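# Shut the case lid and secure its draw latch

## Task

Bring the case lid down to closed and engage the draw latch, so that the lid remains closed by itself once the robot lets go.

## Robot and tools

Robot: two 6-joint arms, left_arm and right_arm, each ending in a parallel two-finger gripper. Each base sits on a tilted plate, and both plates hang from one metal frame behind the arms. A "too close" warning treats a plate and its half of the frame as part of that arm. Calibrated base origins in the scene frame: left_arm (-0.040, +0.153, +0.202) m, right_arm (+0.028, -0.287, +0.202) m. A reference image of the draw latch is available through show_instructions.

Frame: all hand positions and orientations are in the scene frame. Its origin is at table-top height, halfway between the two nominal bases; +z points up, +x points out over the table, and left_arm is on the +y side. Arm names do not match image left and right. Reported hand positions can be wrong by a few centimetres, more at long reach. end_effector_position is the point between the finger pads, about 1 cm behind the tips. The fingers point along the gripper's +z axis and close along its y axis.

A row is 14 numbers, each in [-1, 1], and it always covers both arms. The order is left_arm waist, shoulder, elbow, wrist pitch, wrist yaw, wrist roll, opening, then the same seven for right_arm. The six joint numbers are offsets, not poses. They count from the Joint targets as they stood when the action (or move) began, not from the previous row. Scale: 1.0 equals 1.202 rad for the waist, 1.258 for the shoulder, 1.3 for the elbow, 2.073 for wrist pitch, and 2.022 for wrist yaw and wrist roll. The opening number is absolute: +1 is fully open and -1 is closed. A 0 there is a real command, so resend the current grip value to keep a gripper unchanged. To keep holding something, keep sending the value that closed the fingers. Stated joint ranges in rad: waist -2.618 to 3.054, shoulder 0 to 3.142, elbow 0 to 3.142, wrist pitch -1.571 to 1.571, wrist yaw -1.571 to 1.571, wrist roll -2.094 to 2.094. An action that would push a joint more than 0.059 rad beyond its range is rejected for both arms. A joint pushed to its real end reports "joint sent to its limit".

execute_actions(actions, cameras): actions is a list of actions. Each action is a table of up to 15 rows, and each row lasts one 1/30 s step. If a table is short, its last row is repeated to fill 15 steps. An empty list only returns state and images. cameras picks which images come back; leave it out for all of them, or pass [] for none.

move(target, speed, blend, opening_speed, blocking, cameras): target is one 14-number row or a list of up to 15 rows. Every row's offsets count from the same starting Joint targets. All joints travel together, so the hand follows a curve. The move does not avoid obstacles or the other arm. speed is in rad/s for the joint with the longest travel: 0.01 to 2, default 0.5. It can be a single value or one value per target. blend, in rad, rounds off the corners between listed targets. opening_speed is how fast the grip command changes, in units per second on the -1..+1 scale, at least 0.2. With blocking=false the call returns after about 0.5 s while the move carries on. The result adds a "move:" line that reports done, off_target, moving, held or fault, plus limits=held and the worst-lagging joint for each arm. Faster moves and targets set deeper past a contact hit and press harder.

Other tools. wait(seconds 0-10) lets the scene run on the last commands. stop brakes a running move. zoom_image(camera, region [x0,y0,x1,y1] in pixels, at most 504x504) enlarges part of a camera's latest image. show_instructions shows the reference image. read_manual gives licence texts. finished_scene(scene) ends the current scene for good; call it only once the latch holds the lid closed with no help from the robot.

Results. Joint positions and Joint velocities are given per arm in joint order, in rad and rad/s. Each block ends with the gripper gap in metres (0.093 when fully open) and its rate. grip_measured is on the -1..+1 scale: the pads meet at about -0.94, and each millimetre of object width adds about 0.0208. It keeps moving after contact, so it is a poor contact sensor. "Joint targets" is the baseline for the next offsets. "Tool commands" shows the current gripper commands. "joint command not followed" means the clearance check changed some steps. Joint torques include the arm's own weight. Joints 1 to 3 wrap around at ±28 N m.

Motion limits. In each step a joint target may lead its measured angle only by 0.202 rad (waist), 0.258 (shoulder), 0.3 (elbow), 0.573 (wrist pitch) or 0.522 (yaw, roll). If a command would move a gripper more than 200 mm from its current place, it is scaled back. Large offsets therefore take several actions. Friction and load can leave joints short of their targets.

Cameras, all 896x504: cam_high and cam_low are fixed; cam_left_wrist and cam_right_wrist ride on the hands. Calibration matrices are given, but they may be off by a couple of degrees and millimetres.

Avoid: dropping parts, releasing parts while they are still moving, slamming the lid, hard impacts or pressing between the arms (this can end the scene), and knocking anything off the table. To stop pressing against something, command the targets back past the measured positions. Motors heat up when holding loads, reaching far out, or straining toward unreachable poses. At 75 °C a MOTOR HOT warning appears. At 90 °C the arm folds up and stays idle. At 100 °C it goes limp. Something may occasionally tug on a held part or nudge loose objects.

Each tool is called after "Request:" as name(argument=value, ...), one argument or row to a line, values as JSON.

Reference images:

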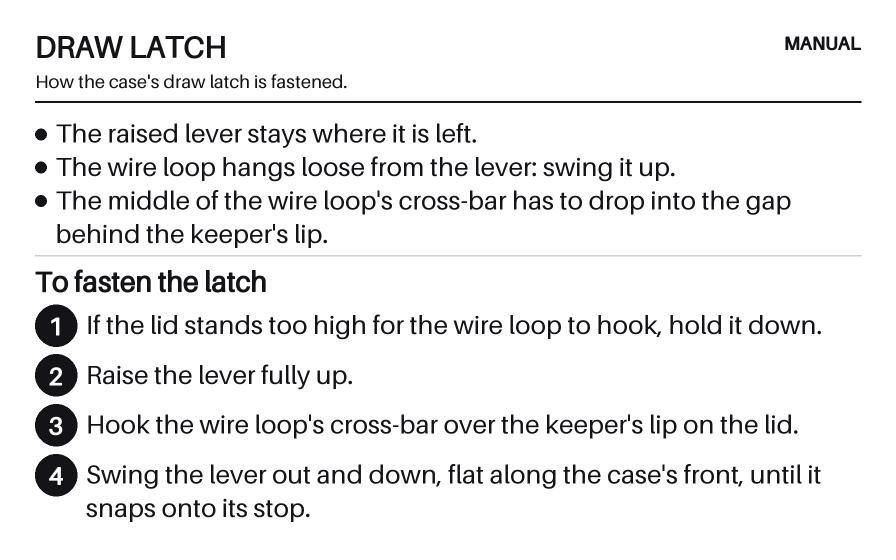

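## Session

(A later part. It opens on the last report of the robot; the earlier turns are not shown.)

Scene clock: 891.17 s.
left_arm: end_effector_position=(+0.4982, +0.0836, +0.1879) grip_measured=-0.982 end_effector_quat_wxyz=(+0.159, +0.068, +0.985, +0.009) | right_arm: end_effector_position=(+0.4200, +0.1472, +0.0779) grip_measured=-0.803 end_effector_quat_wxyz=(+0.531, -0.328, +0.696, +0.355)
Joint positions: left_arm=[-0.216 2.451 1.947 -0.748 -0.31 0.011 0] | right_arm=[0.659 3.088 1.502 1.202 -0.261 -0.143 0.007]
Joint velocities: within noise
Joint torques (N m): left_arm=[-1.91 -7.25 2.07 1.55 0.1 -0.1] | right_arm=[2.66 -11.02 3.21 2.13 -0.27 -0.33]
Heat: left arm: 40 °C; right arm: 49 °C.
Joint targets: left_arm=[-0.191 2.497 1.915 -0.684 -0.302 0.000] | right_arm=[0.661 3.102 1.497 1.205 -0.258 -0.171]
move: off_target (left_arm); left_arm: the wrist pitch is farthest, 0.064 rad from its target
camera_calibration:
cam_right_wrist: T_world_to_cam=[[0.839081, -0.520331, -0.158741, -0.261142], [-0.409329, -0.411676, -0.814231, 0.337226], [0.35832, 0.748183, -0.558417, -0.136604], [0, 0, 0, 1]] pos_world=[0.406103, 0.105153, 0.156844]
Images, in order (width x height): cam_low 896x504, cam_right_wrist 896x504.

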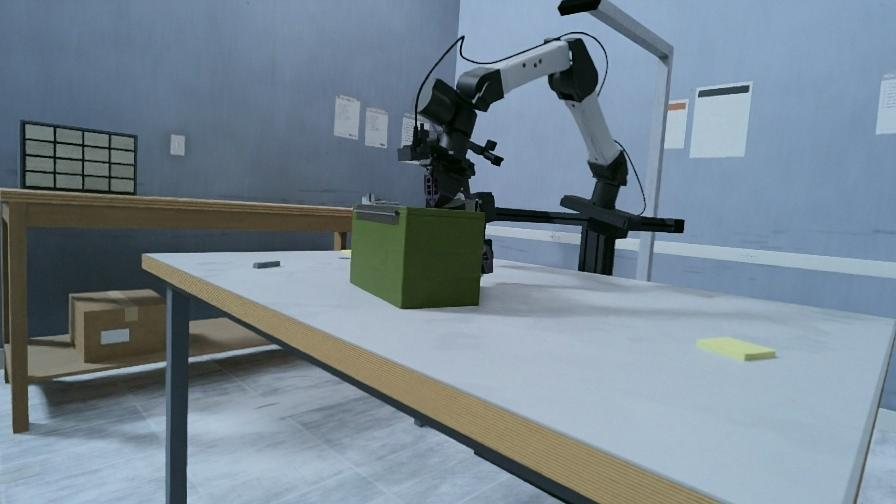

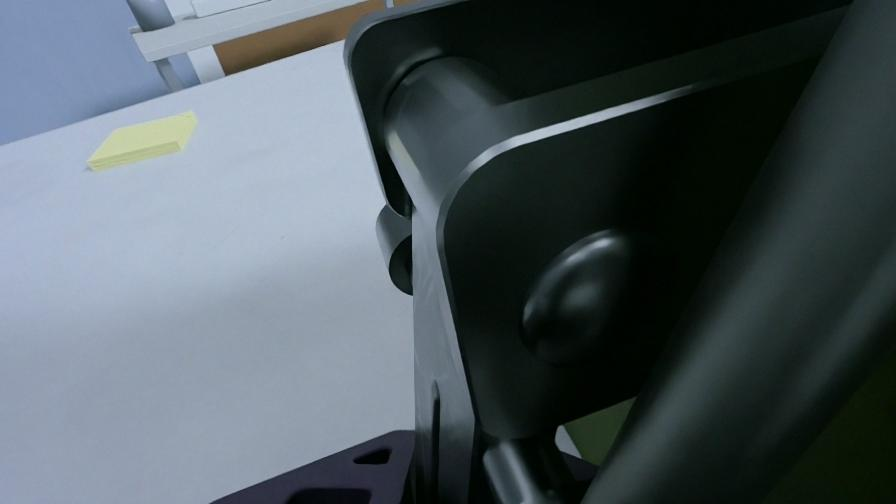

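Request:
move(
  target=[0,0,0,0,0,0,-1,-0.0103,0.0032,0.0135,-0.0072,-0.0057,-0.0544,-1],
  speed=0.15,
  cameras=["cam_right_wrist","cam_low"],
)

Scene clock: 902.10 s.
left_arm: end_effector_position=(+0.4982, +0.0836, +0.1879) grip_measured=-0.982 end_effector_quat_wxyz=(+0.159, +0.068, +0.985, +0.009) | right_arm: end_effector_position=(+0.4272, +0.1450, +0.0769) grip_measured=-0.807 end_effector_quat_wxyz=(+0.551, -0.363, +0.677, +0.325)
Joint positions: left_arm=[-0.216 2.451 1.947 -0.748 -0.31 0.011 0] | right_arm=[0.644 3.095 1.523 1.191 -0.272 -0.254 0.006]
Joint velocities: within noise
Joint torques (N m): left_arm=[-1.91 -7.24 2.09 1.55 0.1 -0.09] | right_arm=[2.93 -11.25 3.15 2.1 -0.29 -0.28]
Heat: left arm: 40 °C; right arm: 49 °C.
Joint targets: left_arm=[-0.191 2.497 1.915 -0.684 -0.302 0.000] | right_arm=[0.649 3.106 1.515 1.191 -0.269 -0.281]
move: off_target (left_arm); left_arm: the wrist pitch is farthest, 0.064 rad from its target
camera_calibration:
cam_right_wrist: T_world_to_cam=[[0.85701, -0.512473, -0.0539071, -0.285355], [-0.326898, -0.459821, -0.825653, 0.311126], [0.398337, 0.725215, -0.561597, -0.151627], [0, 0, 0, 1]] pos_world=[0.406657, 0.106788, 0.156346]
Images, in order (width x height): cam_low 896x504, cam_right_wrist 896x504.

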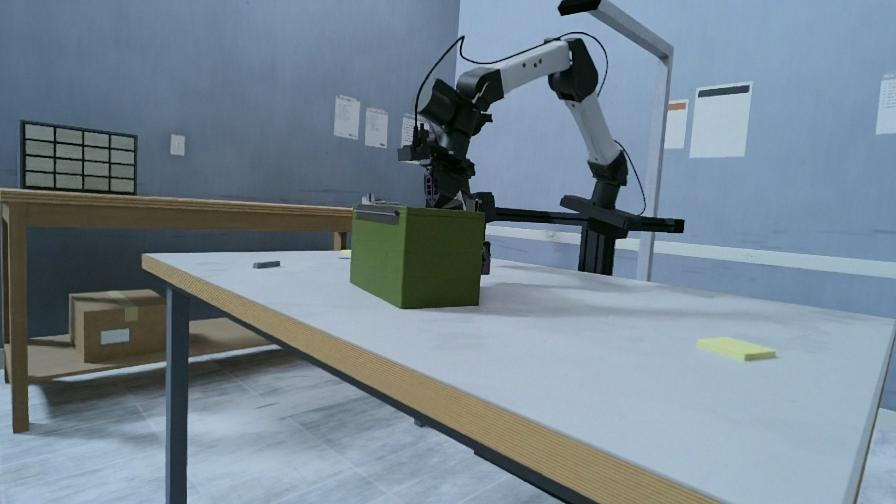

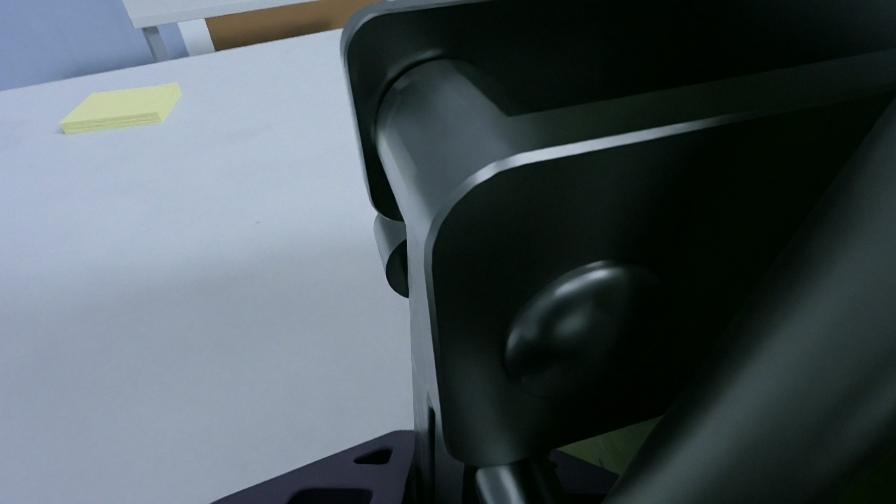

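Request:
move(
  target=[0,0,0,0,0,0,-1,0,0,0,0,0,0,-0.6],
  opening_speed=0.4,
  cameras=["cam_right_wrist"],
)

Scene clock: 907.20 s.
left_arm: end_effector_position=(+0.4982, +0.0836, +0.1879) grip_measured=-0.982 end_effector_quat_wxyz=(+0.159, +0.068, +0.985, +0.009) | right_arm: end_effector_position=(+0.4288, +0.1438, +0.0767) grip_measured=-0.602 end_effector_quat_wxyz=(+0.555, -0.365, +0.676, +0.317)
Joint positions: left_arm=[-0.216 2.451 1.947 -0.748 -0.31 0.011 0] | right_arm=[0.644 3.096 1.523 1.195 -0.261 -0.269 0.016]
Joint velocities: within noise
Joint torques (N m): left_arm=[-1.91 -7.25 2.09 1.55 0.09 -0.09] | right_arm=[2.91 -11.19 2.99 2.05 -0.34 -0.15]
Heat: left arm: 40 °C; right arm: 49 °C.
Joint targets: left_arm=[-0.191 2.497 1.915 -0.684 -0.302 0.000] | right_arm=[0.649 3.106 1.515 1.191 -0.269 -0.281]
move: off_target (left_arm); left_arm: the wrist pitch is farthest, 0.064 rad from its target
camera_calibration:
cam_right_wrist: T_world_to_cam=[[0.853298, -0.520149, -0.0364432, -0.286009], [-0.318515, -0.46463, -0.826237, 0.308088], [0.412834, 0.716633, -0.562143, -0.156438], [0, 0, 0, 1]] pos_world=[0.406765, 0.106488, 0.15619]
Images, in order (width x height): cam_right_wrist 896x504.

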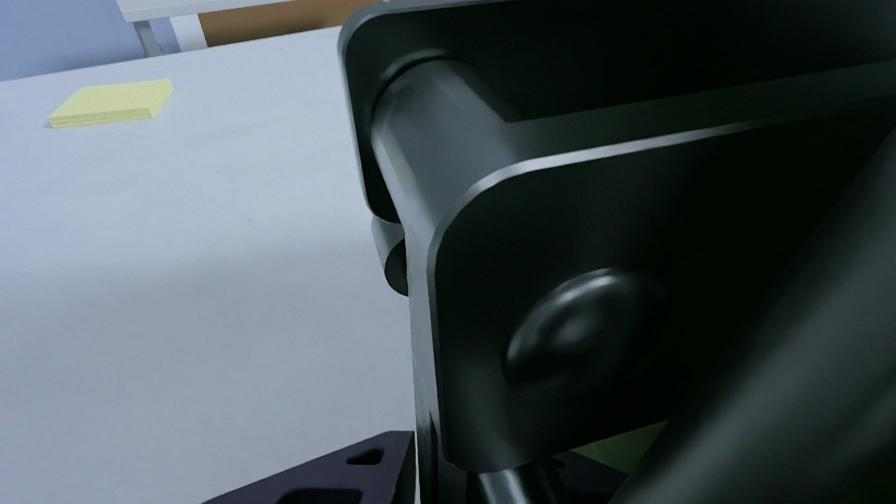

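Request:
move(
  target=[0,0,0,0,0,0,-1,-0.055,-0.0793,-0.146,0.064,-0.0258,-0.0104,-0.6],
  speed=0.15,
  cameras=["cam_right_wrist","cam_low"],
)

Scene clock: 926.03 s.
left_arm: end_effector_position=(+0.4982, +0.0836, +0.1879) grip_measured=-0.982 end_effector_quat_wxyz=(+0.159, +0.068, +0.985, +0.009) | right_arm: end_effector_position=(+0.4110, +0.1044, +0.0686) grip_measured=-0.601 end_effector_quat_wxyz=(+0.545, -0.369, +0.683, +0.316)
Joint positions: left_arm=[-0.216 2.451 1.947 -0.748 -0.31 0.011 0] | right_arm=[0.591 3.047 1.332 1.306 -0.309 -0.293 0.016]
Joint velocities: within noise
Joint torques (N m): left_arm=[-1.92 -7.27 2.04 1.55 0.1 -0.09] | right_arm=[1.65 -15.13 2.14 2.26 -0.43 -0.15]
Heat: left arm: 40 °C; right arm: 49 °C.
Joint targets: left_arm=[-0.191 2.497 1.915 -0.684 -0.302 0.000] | right_arm=[0.583 3.007 1.325 1.323 -0.322 -0.302]
move: off_target (left_arm, right_arm); left_arm: the wrist pitch is farthest, 0.064 rad from its target; right_arm: the shoulder is farthest, 0.040 rad from its target
camera_calibration:
cam_right_wrist: T_world_to_cam=[[0.85528, -0.516408, -0.042645, -0.292373], [-0.330531, -0.48034, -0.812418, 0.282972], [0.399055, 0.70894, -0.581514, -0.11759], [0, 0, 0, 1]] pos_world=[0.390517, 0.0683027, 0.149043]
Images, in order (width x height): cam_low 896x504, cam_right_wrist 896x504.

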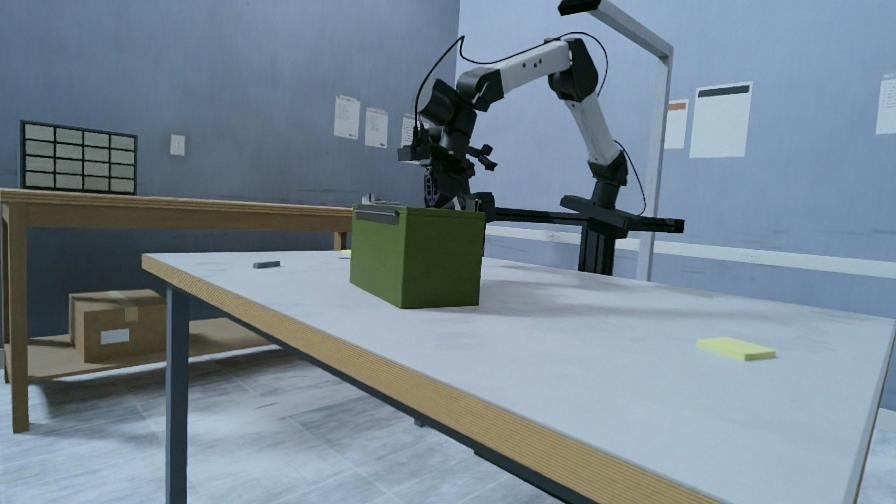

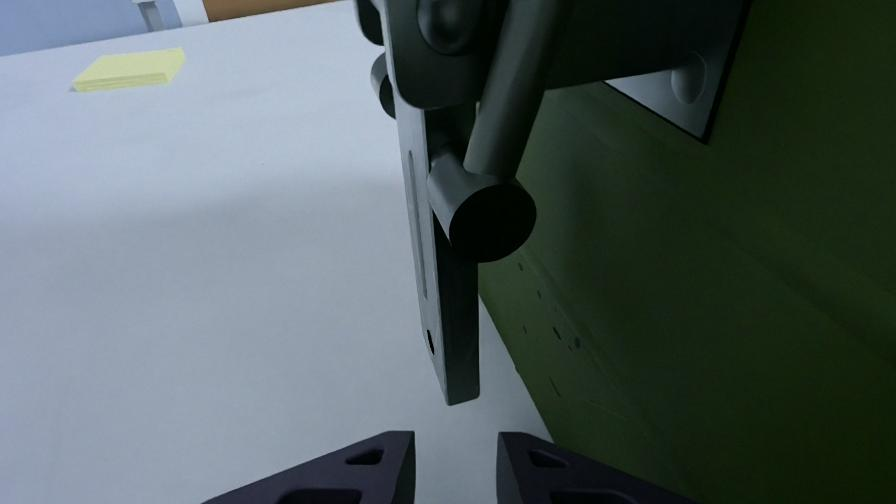

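Request:
move(
  target=[0,0,0,0,0,0,-1,0.0932,-0.0135,-0.0792,0.0719,0.0999,0.0257,-0.6],
  speed=0.3,
  cameras=["cam_right_wrist"],
)

Request:
move(
  target=[0,0,0,0,0,0,-1,0,0,0,0,0,0,-1],
  opening_speed=0.8,
  cameras=["cam_right_wrist","cam_low"],
)

Scene clock: 947.27 s.
left_arm: end_effector_position=(+0.4982, +0.0836, +0.1879) grip_measured=-0.982 end_effector_quat_wxyz=(+0.159, +0.068, +0.985, +0.009) | right_arm: end_effector_position=(+0.3866, +0.1084, +0.0858) grip_measured=-0.601 end_effector_quat_wxyz=(+0.574, -0.343, +0.687, +0.284)
Joint positions: left_arm=[-0.216 2.451 1.947 -0.748 -0.31 0.011 0] | right_arm=[0.689 3.03 1.228 1.455 -0.133 -0.259 0.016]
Joint velocities: within noise
Joint torques (N m): left_arm=[-1.92 -7.25 2.06 1.54 0.09 -0.1] | right_arm=[2.69 -14.67 2.02 2.32 -0.16 0.07]
Heat: left arm: 41 °C; right arm: 57 °C.
Joint targets: left_arm=[-0.191 2.497 1.915 -0.684 -0.302 0.000] | right_arm=[0.695 2.990 1.222 1.472 -0.120 -0.250]
move: off_target (left_arm, right_arm); left_arm: the wrist pitch is farthest, 0.064 rad from its target; right_arm: the shoulder is farthest, 0.040 rad from its target
camera_calibration:
cam_right_wrist: T_world_to_cam=[[0.80571, -0.592243, -0.00892077, -0.244247], [-0.338198, -0.447628, -0.827799, 0.291617], [0.486265, 0.669983, -0.560954, -0.131937], [0, 0, 0, 1]] pos_world=[0.359573, 0.0742783, 0.165211]
Images, in order (width x height): cam_right_wrist 896x504.

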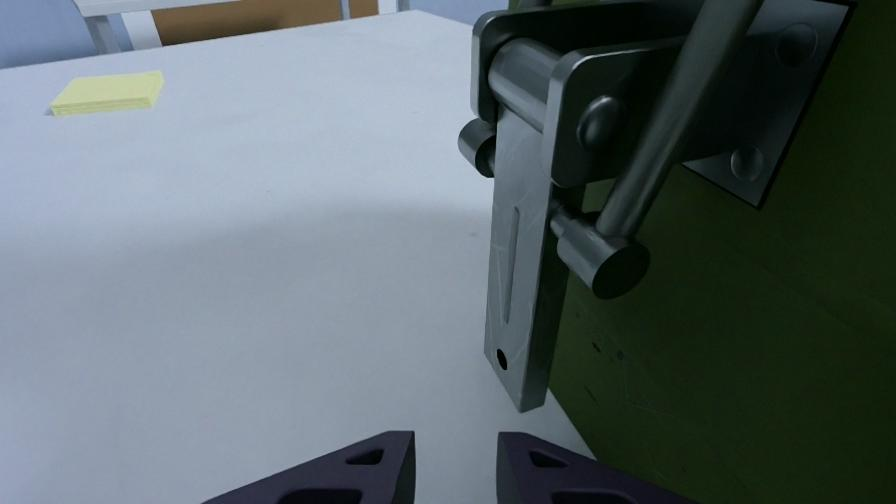

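Scene clock: 947.97 s.
left_arm: end_effector_position=(+0.4982, +0.0836, +0.1879) grip_measured=-0.982 end_effector_quat_wxyz=(+0.159, +0.068, +0.985, +0.009) | right_arm: end_effector_position=(+0.3867, +0.1083, +0.0859) grip_measured=-0.973 end_effector_quat_wxyz=(+0.574, -0.343, +0.687, +0.284)
Joint positions: left_arm=[-0.216 2.451 1.947 -0.748 -0.31 0.011 0] | right_arm=[0.689 3.03 1.228 1.455 -0.132 -0.258 0]
Joint velocities: within noise
Joint torques (N m): left_arm=[-1.94 -7.27 2.02 1.55 0.09 -0.09] | right_arm=[2.67 -14.78 1.99 2.27 -0.12 0.04]
Heat: left arm: 41 °C; right arm: 57 °C.
Joint targets: left_arm=[-0.191 2.497 1.915 -0.684 -0.302 0.000] | right_arm=[0.695 2.990 1.222 1.472 -0.120 -0.250]
move: off_target (left_arm, right_arm); left_arm: the wrist pitch is farthest, 0.064 rad from its target; right_arm: the shoulder is farthest, 0.040 rad from its target
camera_calibration:
cam_right_wrist: T_world_to_cam=[[0.805189, -0.592949, -0.0090943, -0.244101], [-0.33862, -0.447128, -0.827897, 0.291786], [0.486834, 0.669693, -0.560806, -0.132113], [0, 0, 0, 1]] pos_world=[0.359669, 0.0742017, 0.165259]
Images, in order (width x height): cam_low 896x504, cam_right_wrist 896x504.

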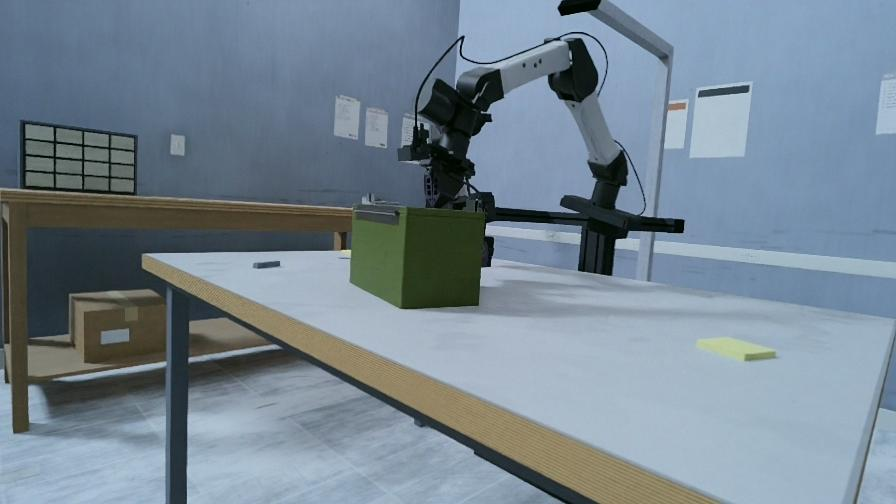

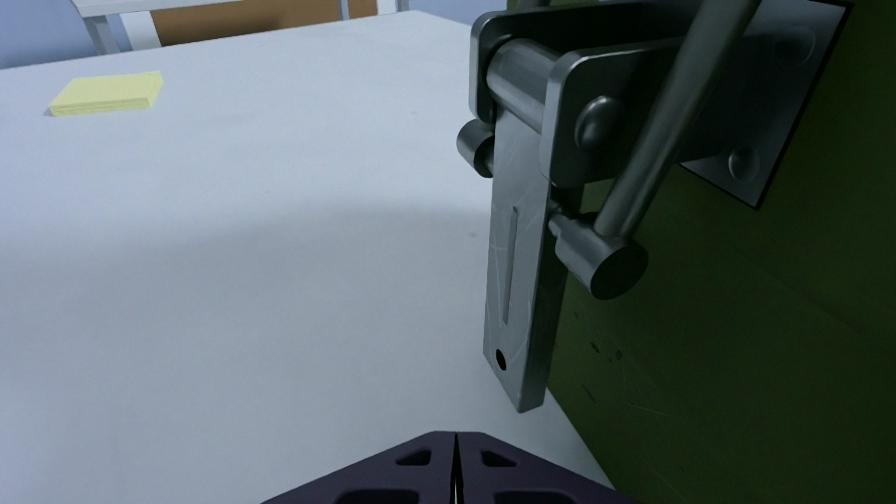

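Request:
move(
  target=[0,0,0,0,0,0,-1,0.0499,0.0715,0.1369,-0.0695,0.0223,0.0074,-1],
  speed=0.2,
  cameras=["cam_right_wrist"],
)

Scene clock: 953.57 s.
left_arm: end_effector_position=(+0.4982, +0.0836, +0.1879) grip_measured=-0.982 end_effector_quat_wxyz=(+0.159, +0.068, +0.985, +0.009) | right_arm: end_effector_position=(+0.3937, +0.1470, +0.0895) grip_measured=-0.973 end_effector_quat_wxyz=(+0.576, -0.346, +0.683, +0.286)
Joint positions: left_arm=[-0.216 2.451 1.947 -0.748 -0.31 0.011 0] | right_arm=[0.747 3.065 1.384 1.342 -0.087 -0.244 0]
Joint velocities: within noise
Joint torques (N m): left_arm=[-1.91 -7.28 2.09 1.54 0.1 -0.09] | right_arm=[2.88 -10.78 4.67 2 -0.12 0.1]
Heat: left arm: 41 °C; right arm: 58 °C.
Joint targets: left_arm=[-0.191 2.497 1.915 -0.684 -0.302 0.000] | right_arm=[0.755 3.079 1.400 1.328 -0.074 -0.235]
move: off_target (left_arm); left_arm: the wrist pitch is farthest, 0.064 rad from its target
camera_calibration:
cam_right_wrist: T_world_to_cam=[[0.81073, -0.5854, -0.00486068, -0.230397], [-0.328059, -0.447427, -0.831977, 0.310689], [0.484865, 0.676104, -0.554788, -0.160068], [0, 0, 0, 1]] pos_world=[0.366326, 0.112358, 0.168562]
Images, in order (width x height): cam_right_wrist 896x504.

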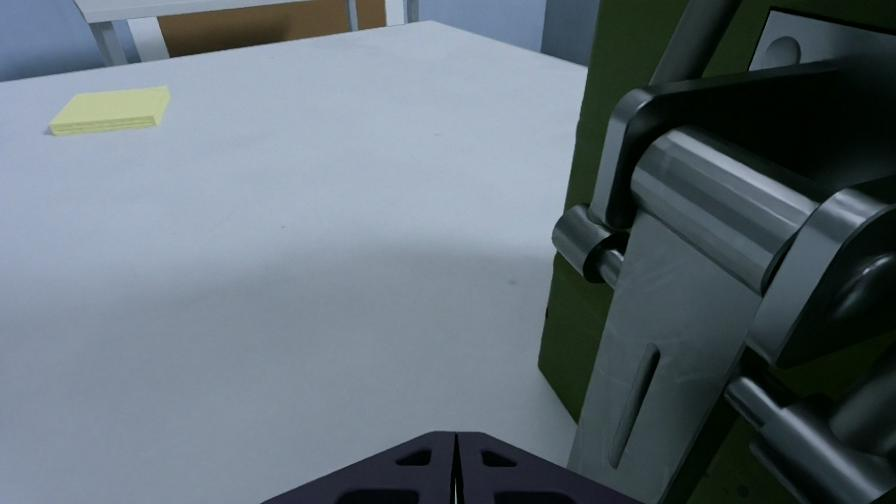

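Request:
move(
  target=[0,0,0,0,0,0,-1,-0.0474,-0.002,0.0285,-0.0203,-0.0272,-0.0074,-1],
  speed=0.1,
  cameras=["cam_right_wrist"],
)

Scene clock: 967.20 s.
left_arm: end_effector_position=(+0.4982, +0.0836, +0.1879) grip_measured=-0.982 end_effector_quat_wxyz=(+0.159, +0.068, +0.985, +0.009) | right_arm: end_effector_position=(+0.4068, +0.1431, +0.0892) grip_measured=-0.973 end_effector_quat_wxyz=(+0.574, -0.345, +0.682, +0.294)
Joint positions: left_arm=[-0.216 2.451 1.947 -0.748 -0.31 0.011 0] | right_arm=[0.712 3.065 1.411 1.315 -0.131 -0.243 0]
Joint velocities: within noise
Joint torques (N m): left_arm=[-1.92 -7.28 2.06 1.55 0.1 -0.1] | right_arm=[1.1 -11.02 5.64 1.82 -0.27 -0.12]
Heat: left arm: 41 °C; right arm: 56 °C.
Joint targets: left_arm=[-0.191 2.497 1.915 -0.684 -0.302 0.000] | right_arm=[0.698 3.077 1.437 1.286 -0.129 -0.249]
move: off_target (left_arm); left_arm: the wrist pitch is farthest, 0.064 rad from its target
camera_calibration:
cam_right_wrist: T_world_to_cam=[[0.815433, -0.57856, -0.0183638, -0.244973], [-0.33138, -0.440571, -0.834317, 0.313535], [0.474612, 0.686415, -0.550979, -0.161604], [0, 0, 0, 1]] pos_world=[0.380358, 0.10733, 0.168048]
Images, in order (width x height): cam_right_wrist 896x504.

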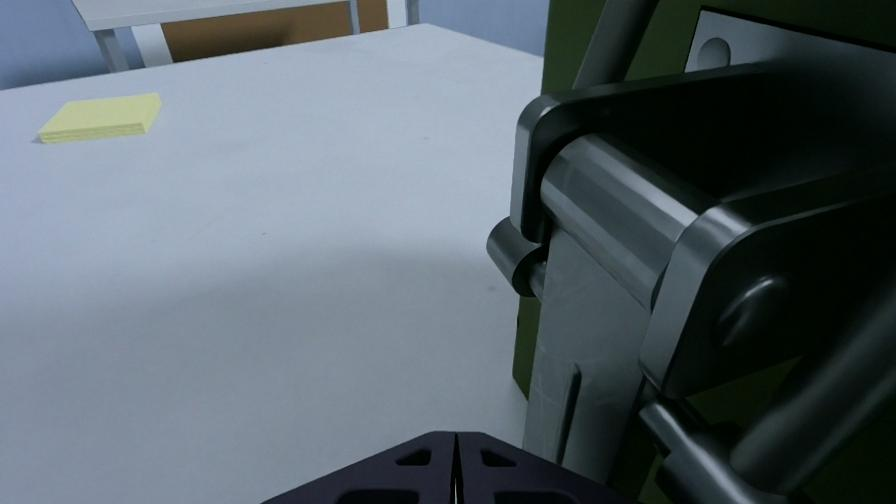

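Request:
move(
  target=[0,0,0,0,0,0,-1,-0.0165,-0.001,0.0115,-0.0085,-0.009,-0.003,-1],
  speed=0.1,
  cameras=["cam_right_wrist"],
)

Scene clock: 971.33 s.
left_arm: end_effector_position=(+0.4982, +0.0836, +0.1879) grip_measured=-0.982 end_effector_quat_wxyz=(+0.159, +0.068, +0.985, +0.009) | right_arm: end_effector_position=(+0.4071, +0.1426, +0.0891) grip_measured=-0.973 end_effector_quat_wxyz=(+0.572, -0.353, +0.675, +0.303)
Joint positions: left_arm=[-0.216 2.451 1.947 -0.748 -0.31 0.011 0] | right_arm=[0.699 3.065 1.414 1.31 -0.173 -0.253 0]
Joint velocities: within noise
Joint torques (N m): left_arm=[-1.89 -7.28 2.07 1.55 0.09 -0.1] | right_arm=[0.57 -11.06 6.5 1.76 0.01 -0.06]
Heat: left arm: 41 °C; right arm: 55 °C.
Joint targets: left_arm=[-0.191 2.497 1.915 -0.684 -0.302 0.000] | right_arm=[0.678 3.076 1.452 1.268 -0.147 -0.256]
move: off_target (left_arm, right_arm); left_arm: the wrist pitch is farthest, 0.064 rad from its target; right_arm: the wrist pitch is farthest, 0.041 rad from its target
camera_calibration:
cam_right_wrist: T_world_to_cam=[[0.831563, -0.555118, -0.0186421, -0.255459], [-0.316151, -0.445463, -0.837623, 0.308159], [0.456675, 0.70243, -0.545931, -0.156944], [0, 0, 0, 1]] pos_world=[0.381527, 0.105706, 0.167678]
Images, in order (width x height): cam_right_wrist 896x504.

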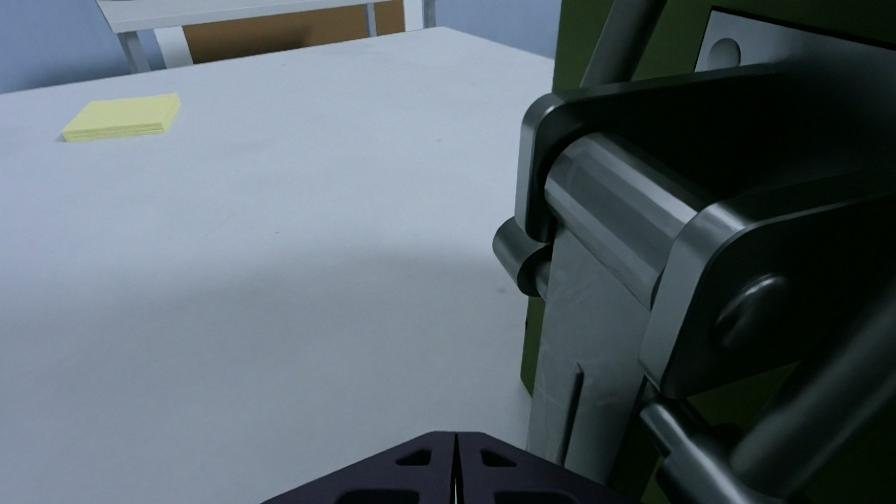

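Request:
move(
  target=[0,0,0,0,0,0,-1,-0.0165,0.001,0.0115,-0.0085,0.004,0,-1],
  speed=0.1,
  cameras=["cam_right_wrist"],
)

Scene clock: 975.87 s.
left_arm: end_effector_position=(+0.5021, +0.0833, +0.1885) grip_measured=-0.982 end_effector_quat_wxyz=(+0.168, +0.065, +0.984, +0.009) | right_arm: end_effector_position=(+0.4118, +0.1435, +0.0892) grip_measured=-0.973 end_effector_quat_wxyz=(+0.570, -0.356, +0.674, +0.307)
Joint positions: left_arm=[-0.216 2.451 1.943 -0.725 -0.312 0.011 0] | right_arm=[0.688 3.065 1.433 1.287 -0.192 -0.255 0]
Joint velocities: within noise
Joint torques (N m): left_arm=[-1.94 -7.31 2.39 1.35 0.12 -0.1] | right_arm=[-0.14 -10.99 6.13 1.72 0.29 -0.01]
Heat: left arm: 41 °C; right arm: 55 °C.
Joint targets: left_arm=[-0.191 2.497 1.914 -0.684 -0.302 0.000] | right_arm=[0.658 3.077 1.467 1.251 -0.139 -0.256]
move: off_target (left_arm, right_arm); left_arm: the shoulder is farthest, 0.046 rad from its target; right_arm: the wrist yaw is farthest, 0.054 rad from its target
camera_calibration:
cam_right_wrist: T_world_to_cam=[[0.8369, -0.54691, -0.0220987, -0.26194], [-0.314401, -0.447274, -0.837316, 0.309635], [0.448053, 0.707697, -0.546273, -0.156821], [0, 0, 0, 1]] pos_world=[0.386831, 0.106216, 0.167807]
Images, in order (width x height): cam_right_wrist 896x504.

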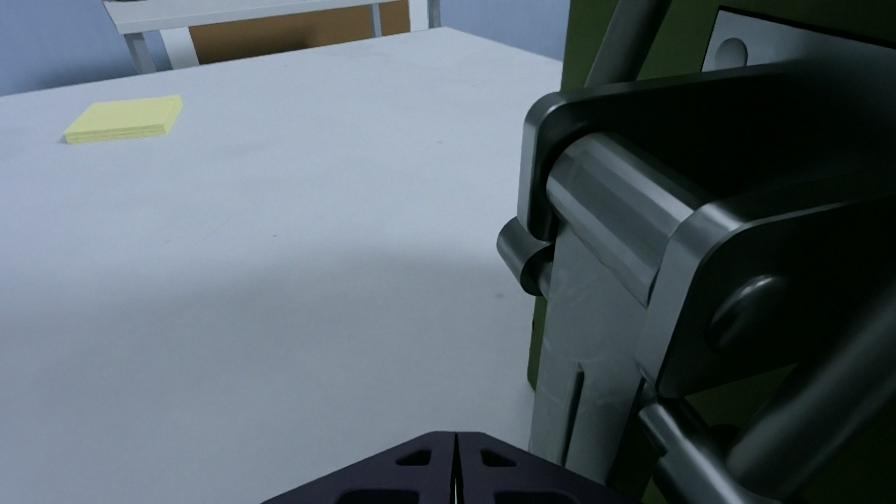

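Request:
move(
  target=[
    [0,0,0,0,0,0,-1,0.0807,0.0016,-0.0515,0.0371,0.0321,0.0104,-1],
    [0,0,0,0,0,0,-1,0.0724,-0.0692,-0.1885,0.1066,0.0094,0.003,-1],
    [0,0,0,0,0,0,-1,0.0724,-0.2,-0.1885,0.1066,0.0094,0.003,-1],
  ],
  speed=0.4,
  blend=0.02,
  cameras=["cam_right_wrist","cam_low"],
)

Scene clock: 993.77 s.
left_arm: end_effector_position=(+0.5021, +0.0833, +0.1885) grip_measured=-0.982 end_effector_quat_wxyz=(+0.168, +0.065, +0.984, +0.009) | right_arm: end_effector_position=(+0.4032, +0.1361, +0.1893) grip_measured=-0.973 end_effector_quat_wxyz=(+0.641, -0.323, +0.626, +0.304)
Joint positions: left_arm=[-0.216 2.451 1.943 -0.725 -0.312 0.011 0] | right_arm=[0.753 2.852 1.223 1.47 -0.112 -0.248 0]
Joint velocities: within noise
Joint torques (N m): left_arm=[-1.94 -7.3 2.37 1.36 0.12 -0.1] | right_arm=[1.5 -13.91 3.49 2.07 -0.32 -0.02]
Heat: left arm: 41 °C; right arm: 54 °C.
Joint targets: left_arm=[-0.191 2.497 1.914 -0.684 -0.302 0.000] | right_arm=[0.745 2.825 1.222 1.472 -0.121 -0.249]
move: off_target (left_arm); left_arm: the shoulder is farthest, 0.046 rad from its target
camera_calibration:
cam_right_wrist: T_world_to_cam=[[0.804332, -0.593744, 0.0227605, -0.245496], [-0.218262, -0.330868, -0.918089, 0.348131], [0.552641, 0.733481, -0.395719, -0.167253], [0, 0, 0, 1]] pos_world=[0.365875, 0.0921002, 0.259017]
Images, in order (width x height): cam_low 896x504, cam_right_wrist 896x504.

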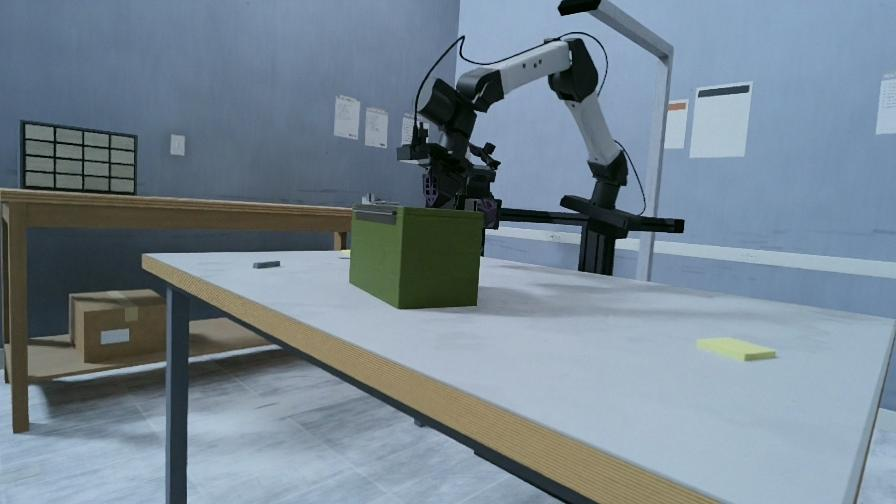

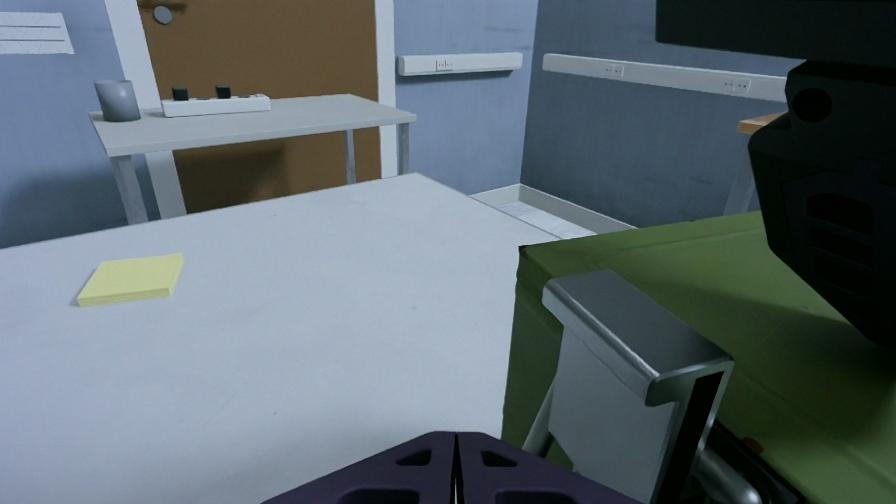

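Request:
move(
  target=[0,0,0,0,0,0,-1,-0.08,-0.2,-0.15,0,-0.12,0,-1],
  speed=0.5,
  cameras=["cam_right_wrist","cam_high"],
)

Scene clock: 999.43 s.
left_arm: end_effector_position=(+0.5021, +0.0833, +0.1885) grip_measured=-0.982 end_effector_quat_wxyz=(+0.168, +0.065, +0.984, +0.009) | right_arm: end_effector_position=(+0.4061, +0.0961, +0.2596) grip_measured=-0.973 end_effector_quat_wxyz=(+0.649, -0.347, +0.575, +0.356)
Joint positions: left_arm=[-0.216 2.451 1.943 -0.725 -0.312 0.011 0] | right_arm=[0.655 2.604 1.034 1.47 -0.35 -0.248 0]
Joint velocities: within noise
Joint torques (N m): left_arm=[-1.94 -7.3 2.39 1.35 0.12 -0.1] | right_arm=[1.85 -13.34 3.19 2.08 -0.34 -0.01]
Heat: left arm: 42 °C; right arm: 56 °C.
Joint targets: left_arm=[-0.191 2.497 1.914 -0.684 -0.302 0.000] | right_arm=[0.649 2.574 1.027 1.472 -0.363 -0.249]
move: off_target (left_arm); left_arm: the shoulder is farthest, 0.046 rad from its target
camera_calibration:
cam_right_wrist: T_world_to_cam=[[0.87065, -0.490869, 0.0318695, -0.312342], [-0.127132, -0.287133, -0.949417, 0.366962], [0.47519, 0.822558, -0.312398, -0.110446], [0, 0, 0, 1]] pos_world=[0.371076, 0.0428962, 0.323851]
Images, in order (width x height): cam_high 896x504, cam_right_wrist 896x504.

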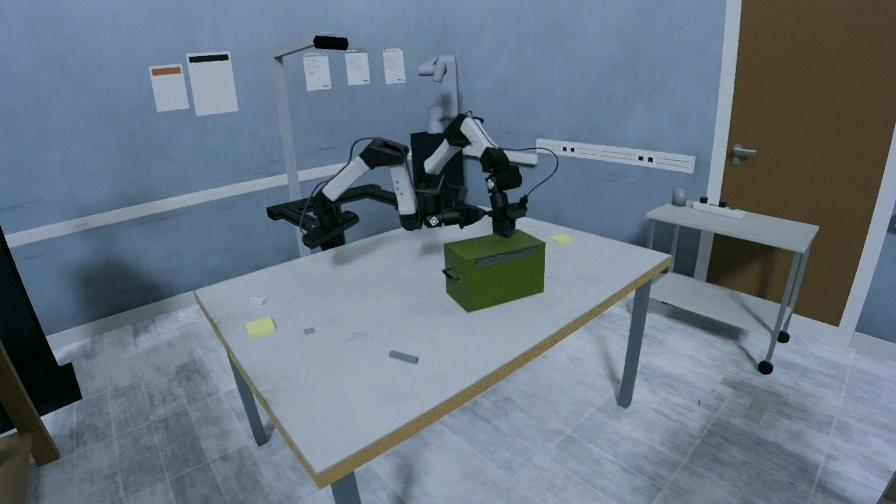

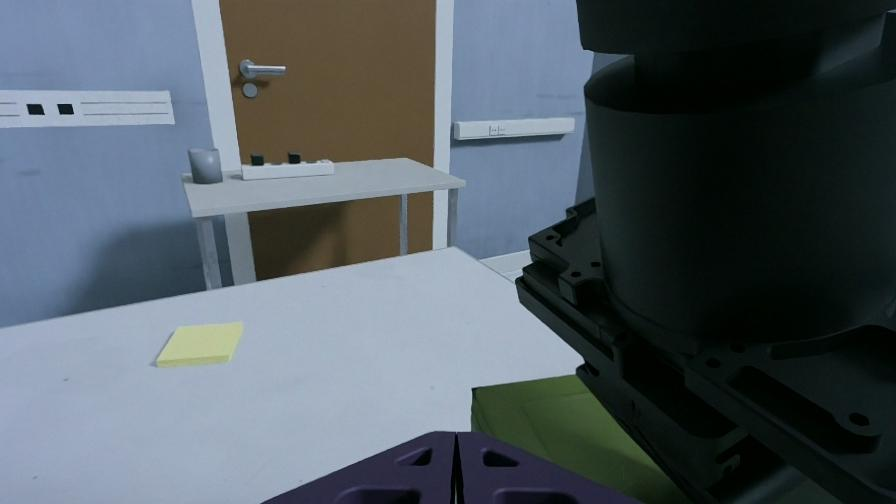

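Request:
move(
  target=[0,0,0,0,0,0,-1,0.08,-0.0986,-0.213,-0.0,0.03,0,-1],
  speed=0.5,
  cameras=["cam_right_wrist","cam_high"],
)

Scene clock: 1019.10 s.
left_arm: end_effector_position=(+0.5021, +0.0833, +0.1885) grip_measured=-0.982 end_effector_quat_wxyz=(+0.168, +0.065, +0.984, +0.009) | right_arm: end_effector_position=(+0.3305, +0.0836, +0.2425) grip_measured=-0.973 end_effector_quat_wxyz=(+0.586, -0.388, +0.609, +0.368)
Joint positions: left_arm=[-0.216 2.451 1.943 -0.725 -0.312 0.011 0] | right_arm=[0.74 2.485 0.755 1.47 -0.315 -0.248 0]
Joint velocities: within noise
Joint torques (N m): left_arm=[-1.98 -7.28 2.39 1.35 0.12 -0.1] | right_arm=[2.28 -12.44 2.58 2.12 -0.16 -0.02]
Heat: left arm: 42 °C; right arm: 58 °C.
Joint targets: left_arm=[-0.191 2.497 1.914 -0.684 -0.302 0.000] | right_arm=[0.745 2.450 0.750 1.472 -0.302 -0.249]
move: off_target (left_arm); left_arm: the shoulder is farthest, 0.046 rad from its target
camera_calibration:
cam_right_wrist: T_world_to_cam=[[0.909629, -0.415383, -0.00569678, -0.262266], [-0.188385, -0.400236, -0.89684, 0.354513], [0.370252, 0.816865, -0.442318, -0.00285252], [0, 0, 0, 1]] pos_world=[0.306406, 0.0352784, 0.315186]
Images, in order (width x height): cam_high 896x504, cam_right_wrist 896x504.

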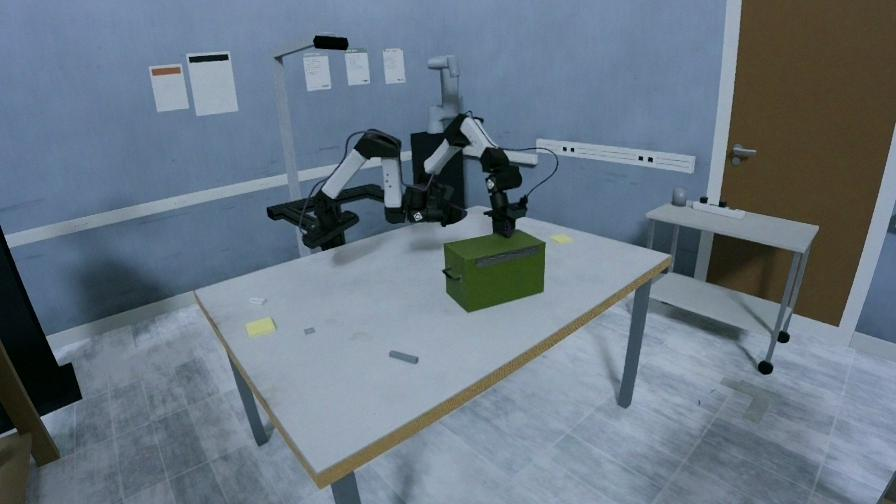

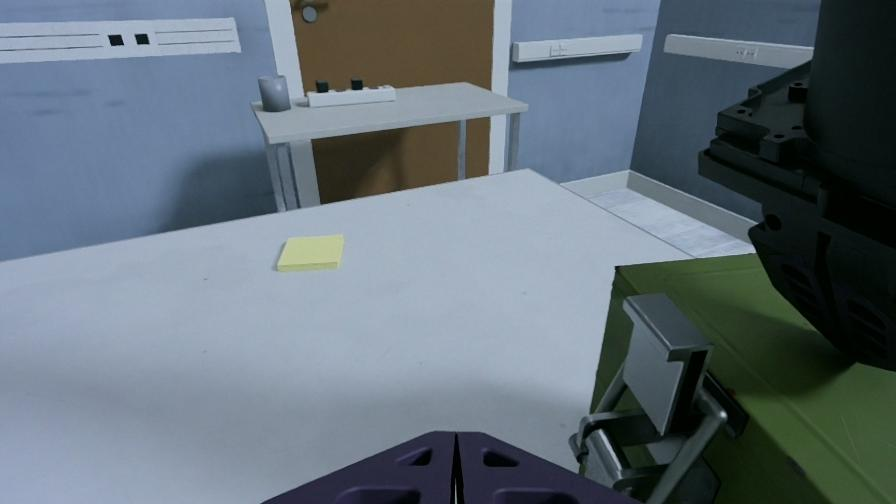

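Request:
move(
  target=[0,-0.12,0,0,0,0,-1,0,0,0,-0.1,0.14,0,-1],
  speed=0.2,
  cameras=["cam_right_wrist","cam_low"],
)

Scene clock: 1027.73 s.
left_arm: end_effector_position=(+0.5070, +0.0946, +0.2055) grip_measured=-0.982 end_effector_quat_wxyz=(+0.188, +0.051, +0.981, +0.004) | right_arm: end_effector_position=(+0.3548, +0.0573, +0.1872) grip_measured=-0.973 end_effector_quat_wxyz=(+0.538, -0.352, +0.722, +0.255)
Joint positions: left_arm=[-0.2 2.401 1.919 -0.704 -0.303 0.011 0] | right_arm=[0.74 2.485 0.755 1.278 -0.032 -0.248 0]
Joint velocities: within noise
Joint torques (N m): left_arm=[-3.49 -16.28 4.44 1.2 0.03 -0.1] | right_arm=[2.43 -12.36 2.63 1.98 -0.12 -0.05]
Heat: left arm: 43 °C; right arm: 57 °C.
Joint targets: left_arm=[-0.191 2.346 1.914 -0.684 -0.302 0.000] | right_arm=[0.745 2.450 0.750 1.265 -0.019 -0.249]
move: off_target (left_arm); left_arm: the shoulder is farthest, 0.055 rad from its target
camera_calibration:
cam_right_wrist: T_world_to_cam=[[0.789778, -0.613382, -0.00361853, -0.242111], [-0.40227, -0.513483, -0.757967, 0.355325], [0.463065, 0.600081, -0.652283, 0.00398138], [0, 0, 0, 1]] pos_world=[0.332307, 0.0315576, 0.271045]
Images, in order (width x height): cam_low 896x504, cam_right_wrist 896x504.

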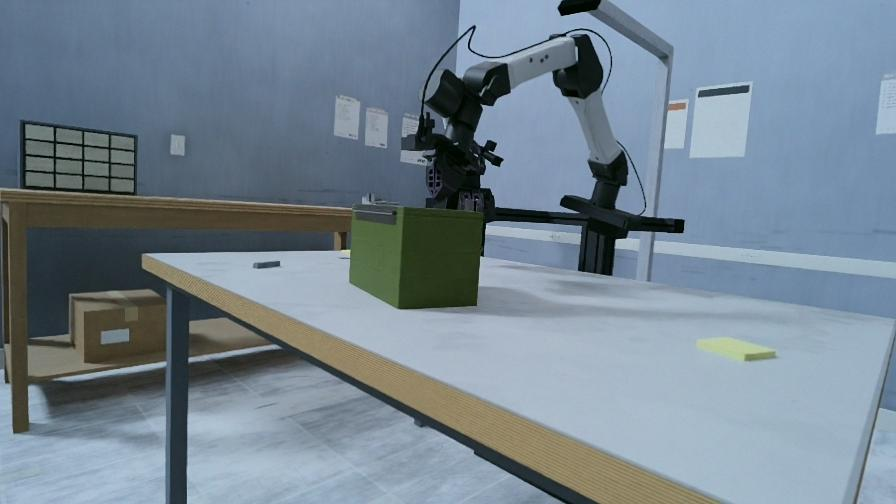

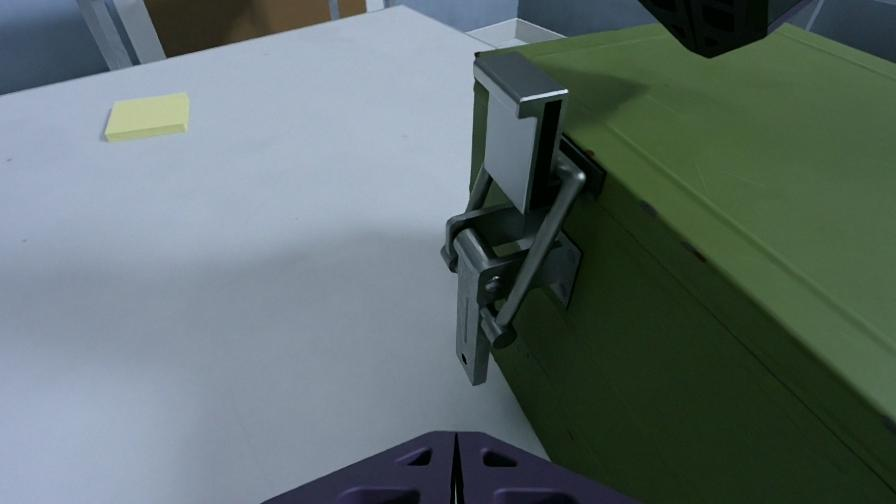

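Request:
zoom_image(
  camera="cam_right_wrist",
  region=[420, 40, 640, 400],
)

Request:
zoom_image(
  camera="cam_low",
  region=[340, 170, 510, 310],
)

Scaled by 1.400 from the camera's 896x504 image, which has a finer 1280x720 frame.

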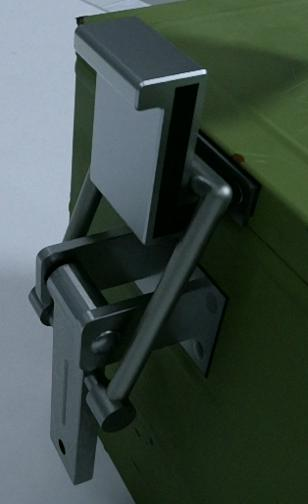

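Scaled by 2.965 from the camera's 896x504 image, which has a finer 1280x720 frame.

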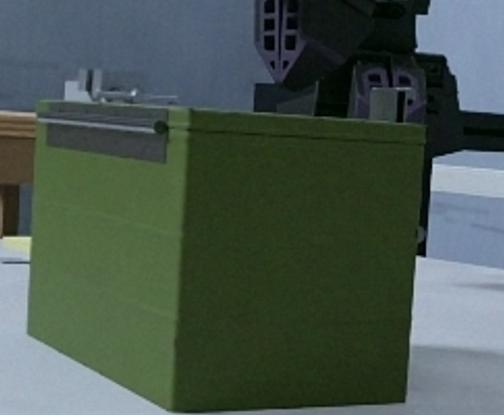

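Request:
move(
  target=[0,-0.1,0,0,0,0,-1,0,0,0,0,0,0,-1],
  speed=0.4,
  cameras=["cam_right_wrist"],
)

Scene clock: 1034.60 s.
left_arm: end_effector_position=(+0.5195, +0.1116, +0.2783) grip_measured=-0.982 end_effector_quat_wxyz=(+0.255, +0.030, +0.966, -0.003) | right_arm: end_effector_position=(+0.3548, +0.0572, +0.1870) grip_measured=-0.973 end_effector_quat_wxyz=(+0.538, -0.352, +0.723, +0.254)
Joint positions: left_arm=[-0.2 2.259 1.916 -0.698 -0.303 0.011 0] | right_arm=[0.74 2.485 0.755 1.277 -0.031 -0.248 0]
Joint velocities: within noise
Joint torques (N m): left_arm=[-3.3 -14.22 4.97 1.36 0.04 -0.09] | right_arm=[2.39 -12.3 2.56 1.99 -0.12 -0.04]
Heat: left arm: 50 °C; right arm: 56 °C.
Joint targets: left_arm=[-0.191 2.220 1.914 -0.684 -0.302 0.000] | right_arm=[0.745 2.450 0.750 1.264 -0.019 -0.249]
move: off_target (left_arm); left_arm: the shoulder is farthest, 0.039 rad from its target
camera_calibration:
cam_right_wrist: T_world_to_cam=[[0.789442, -0.613815, -0.00349149, -0.242072], [-0.402903, -0.513875, -0.757365, 0.355267], [0.463088, 0.599303, -0.652982, 0.00406502], [0, 0, 0, 1]] pos_world=[0.332358, 0.0315386, 0.270876]
Images, in order (width x height): cam_right_wrist 896x504.

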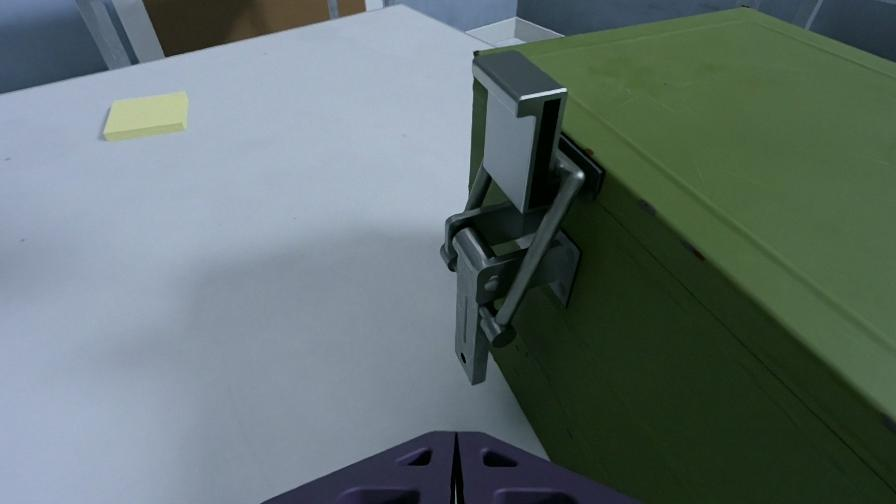

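Lid stays shut, latch is fastened.

Request:
finished_scene(
  scene=2,
)

The scene is finished: the task was done.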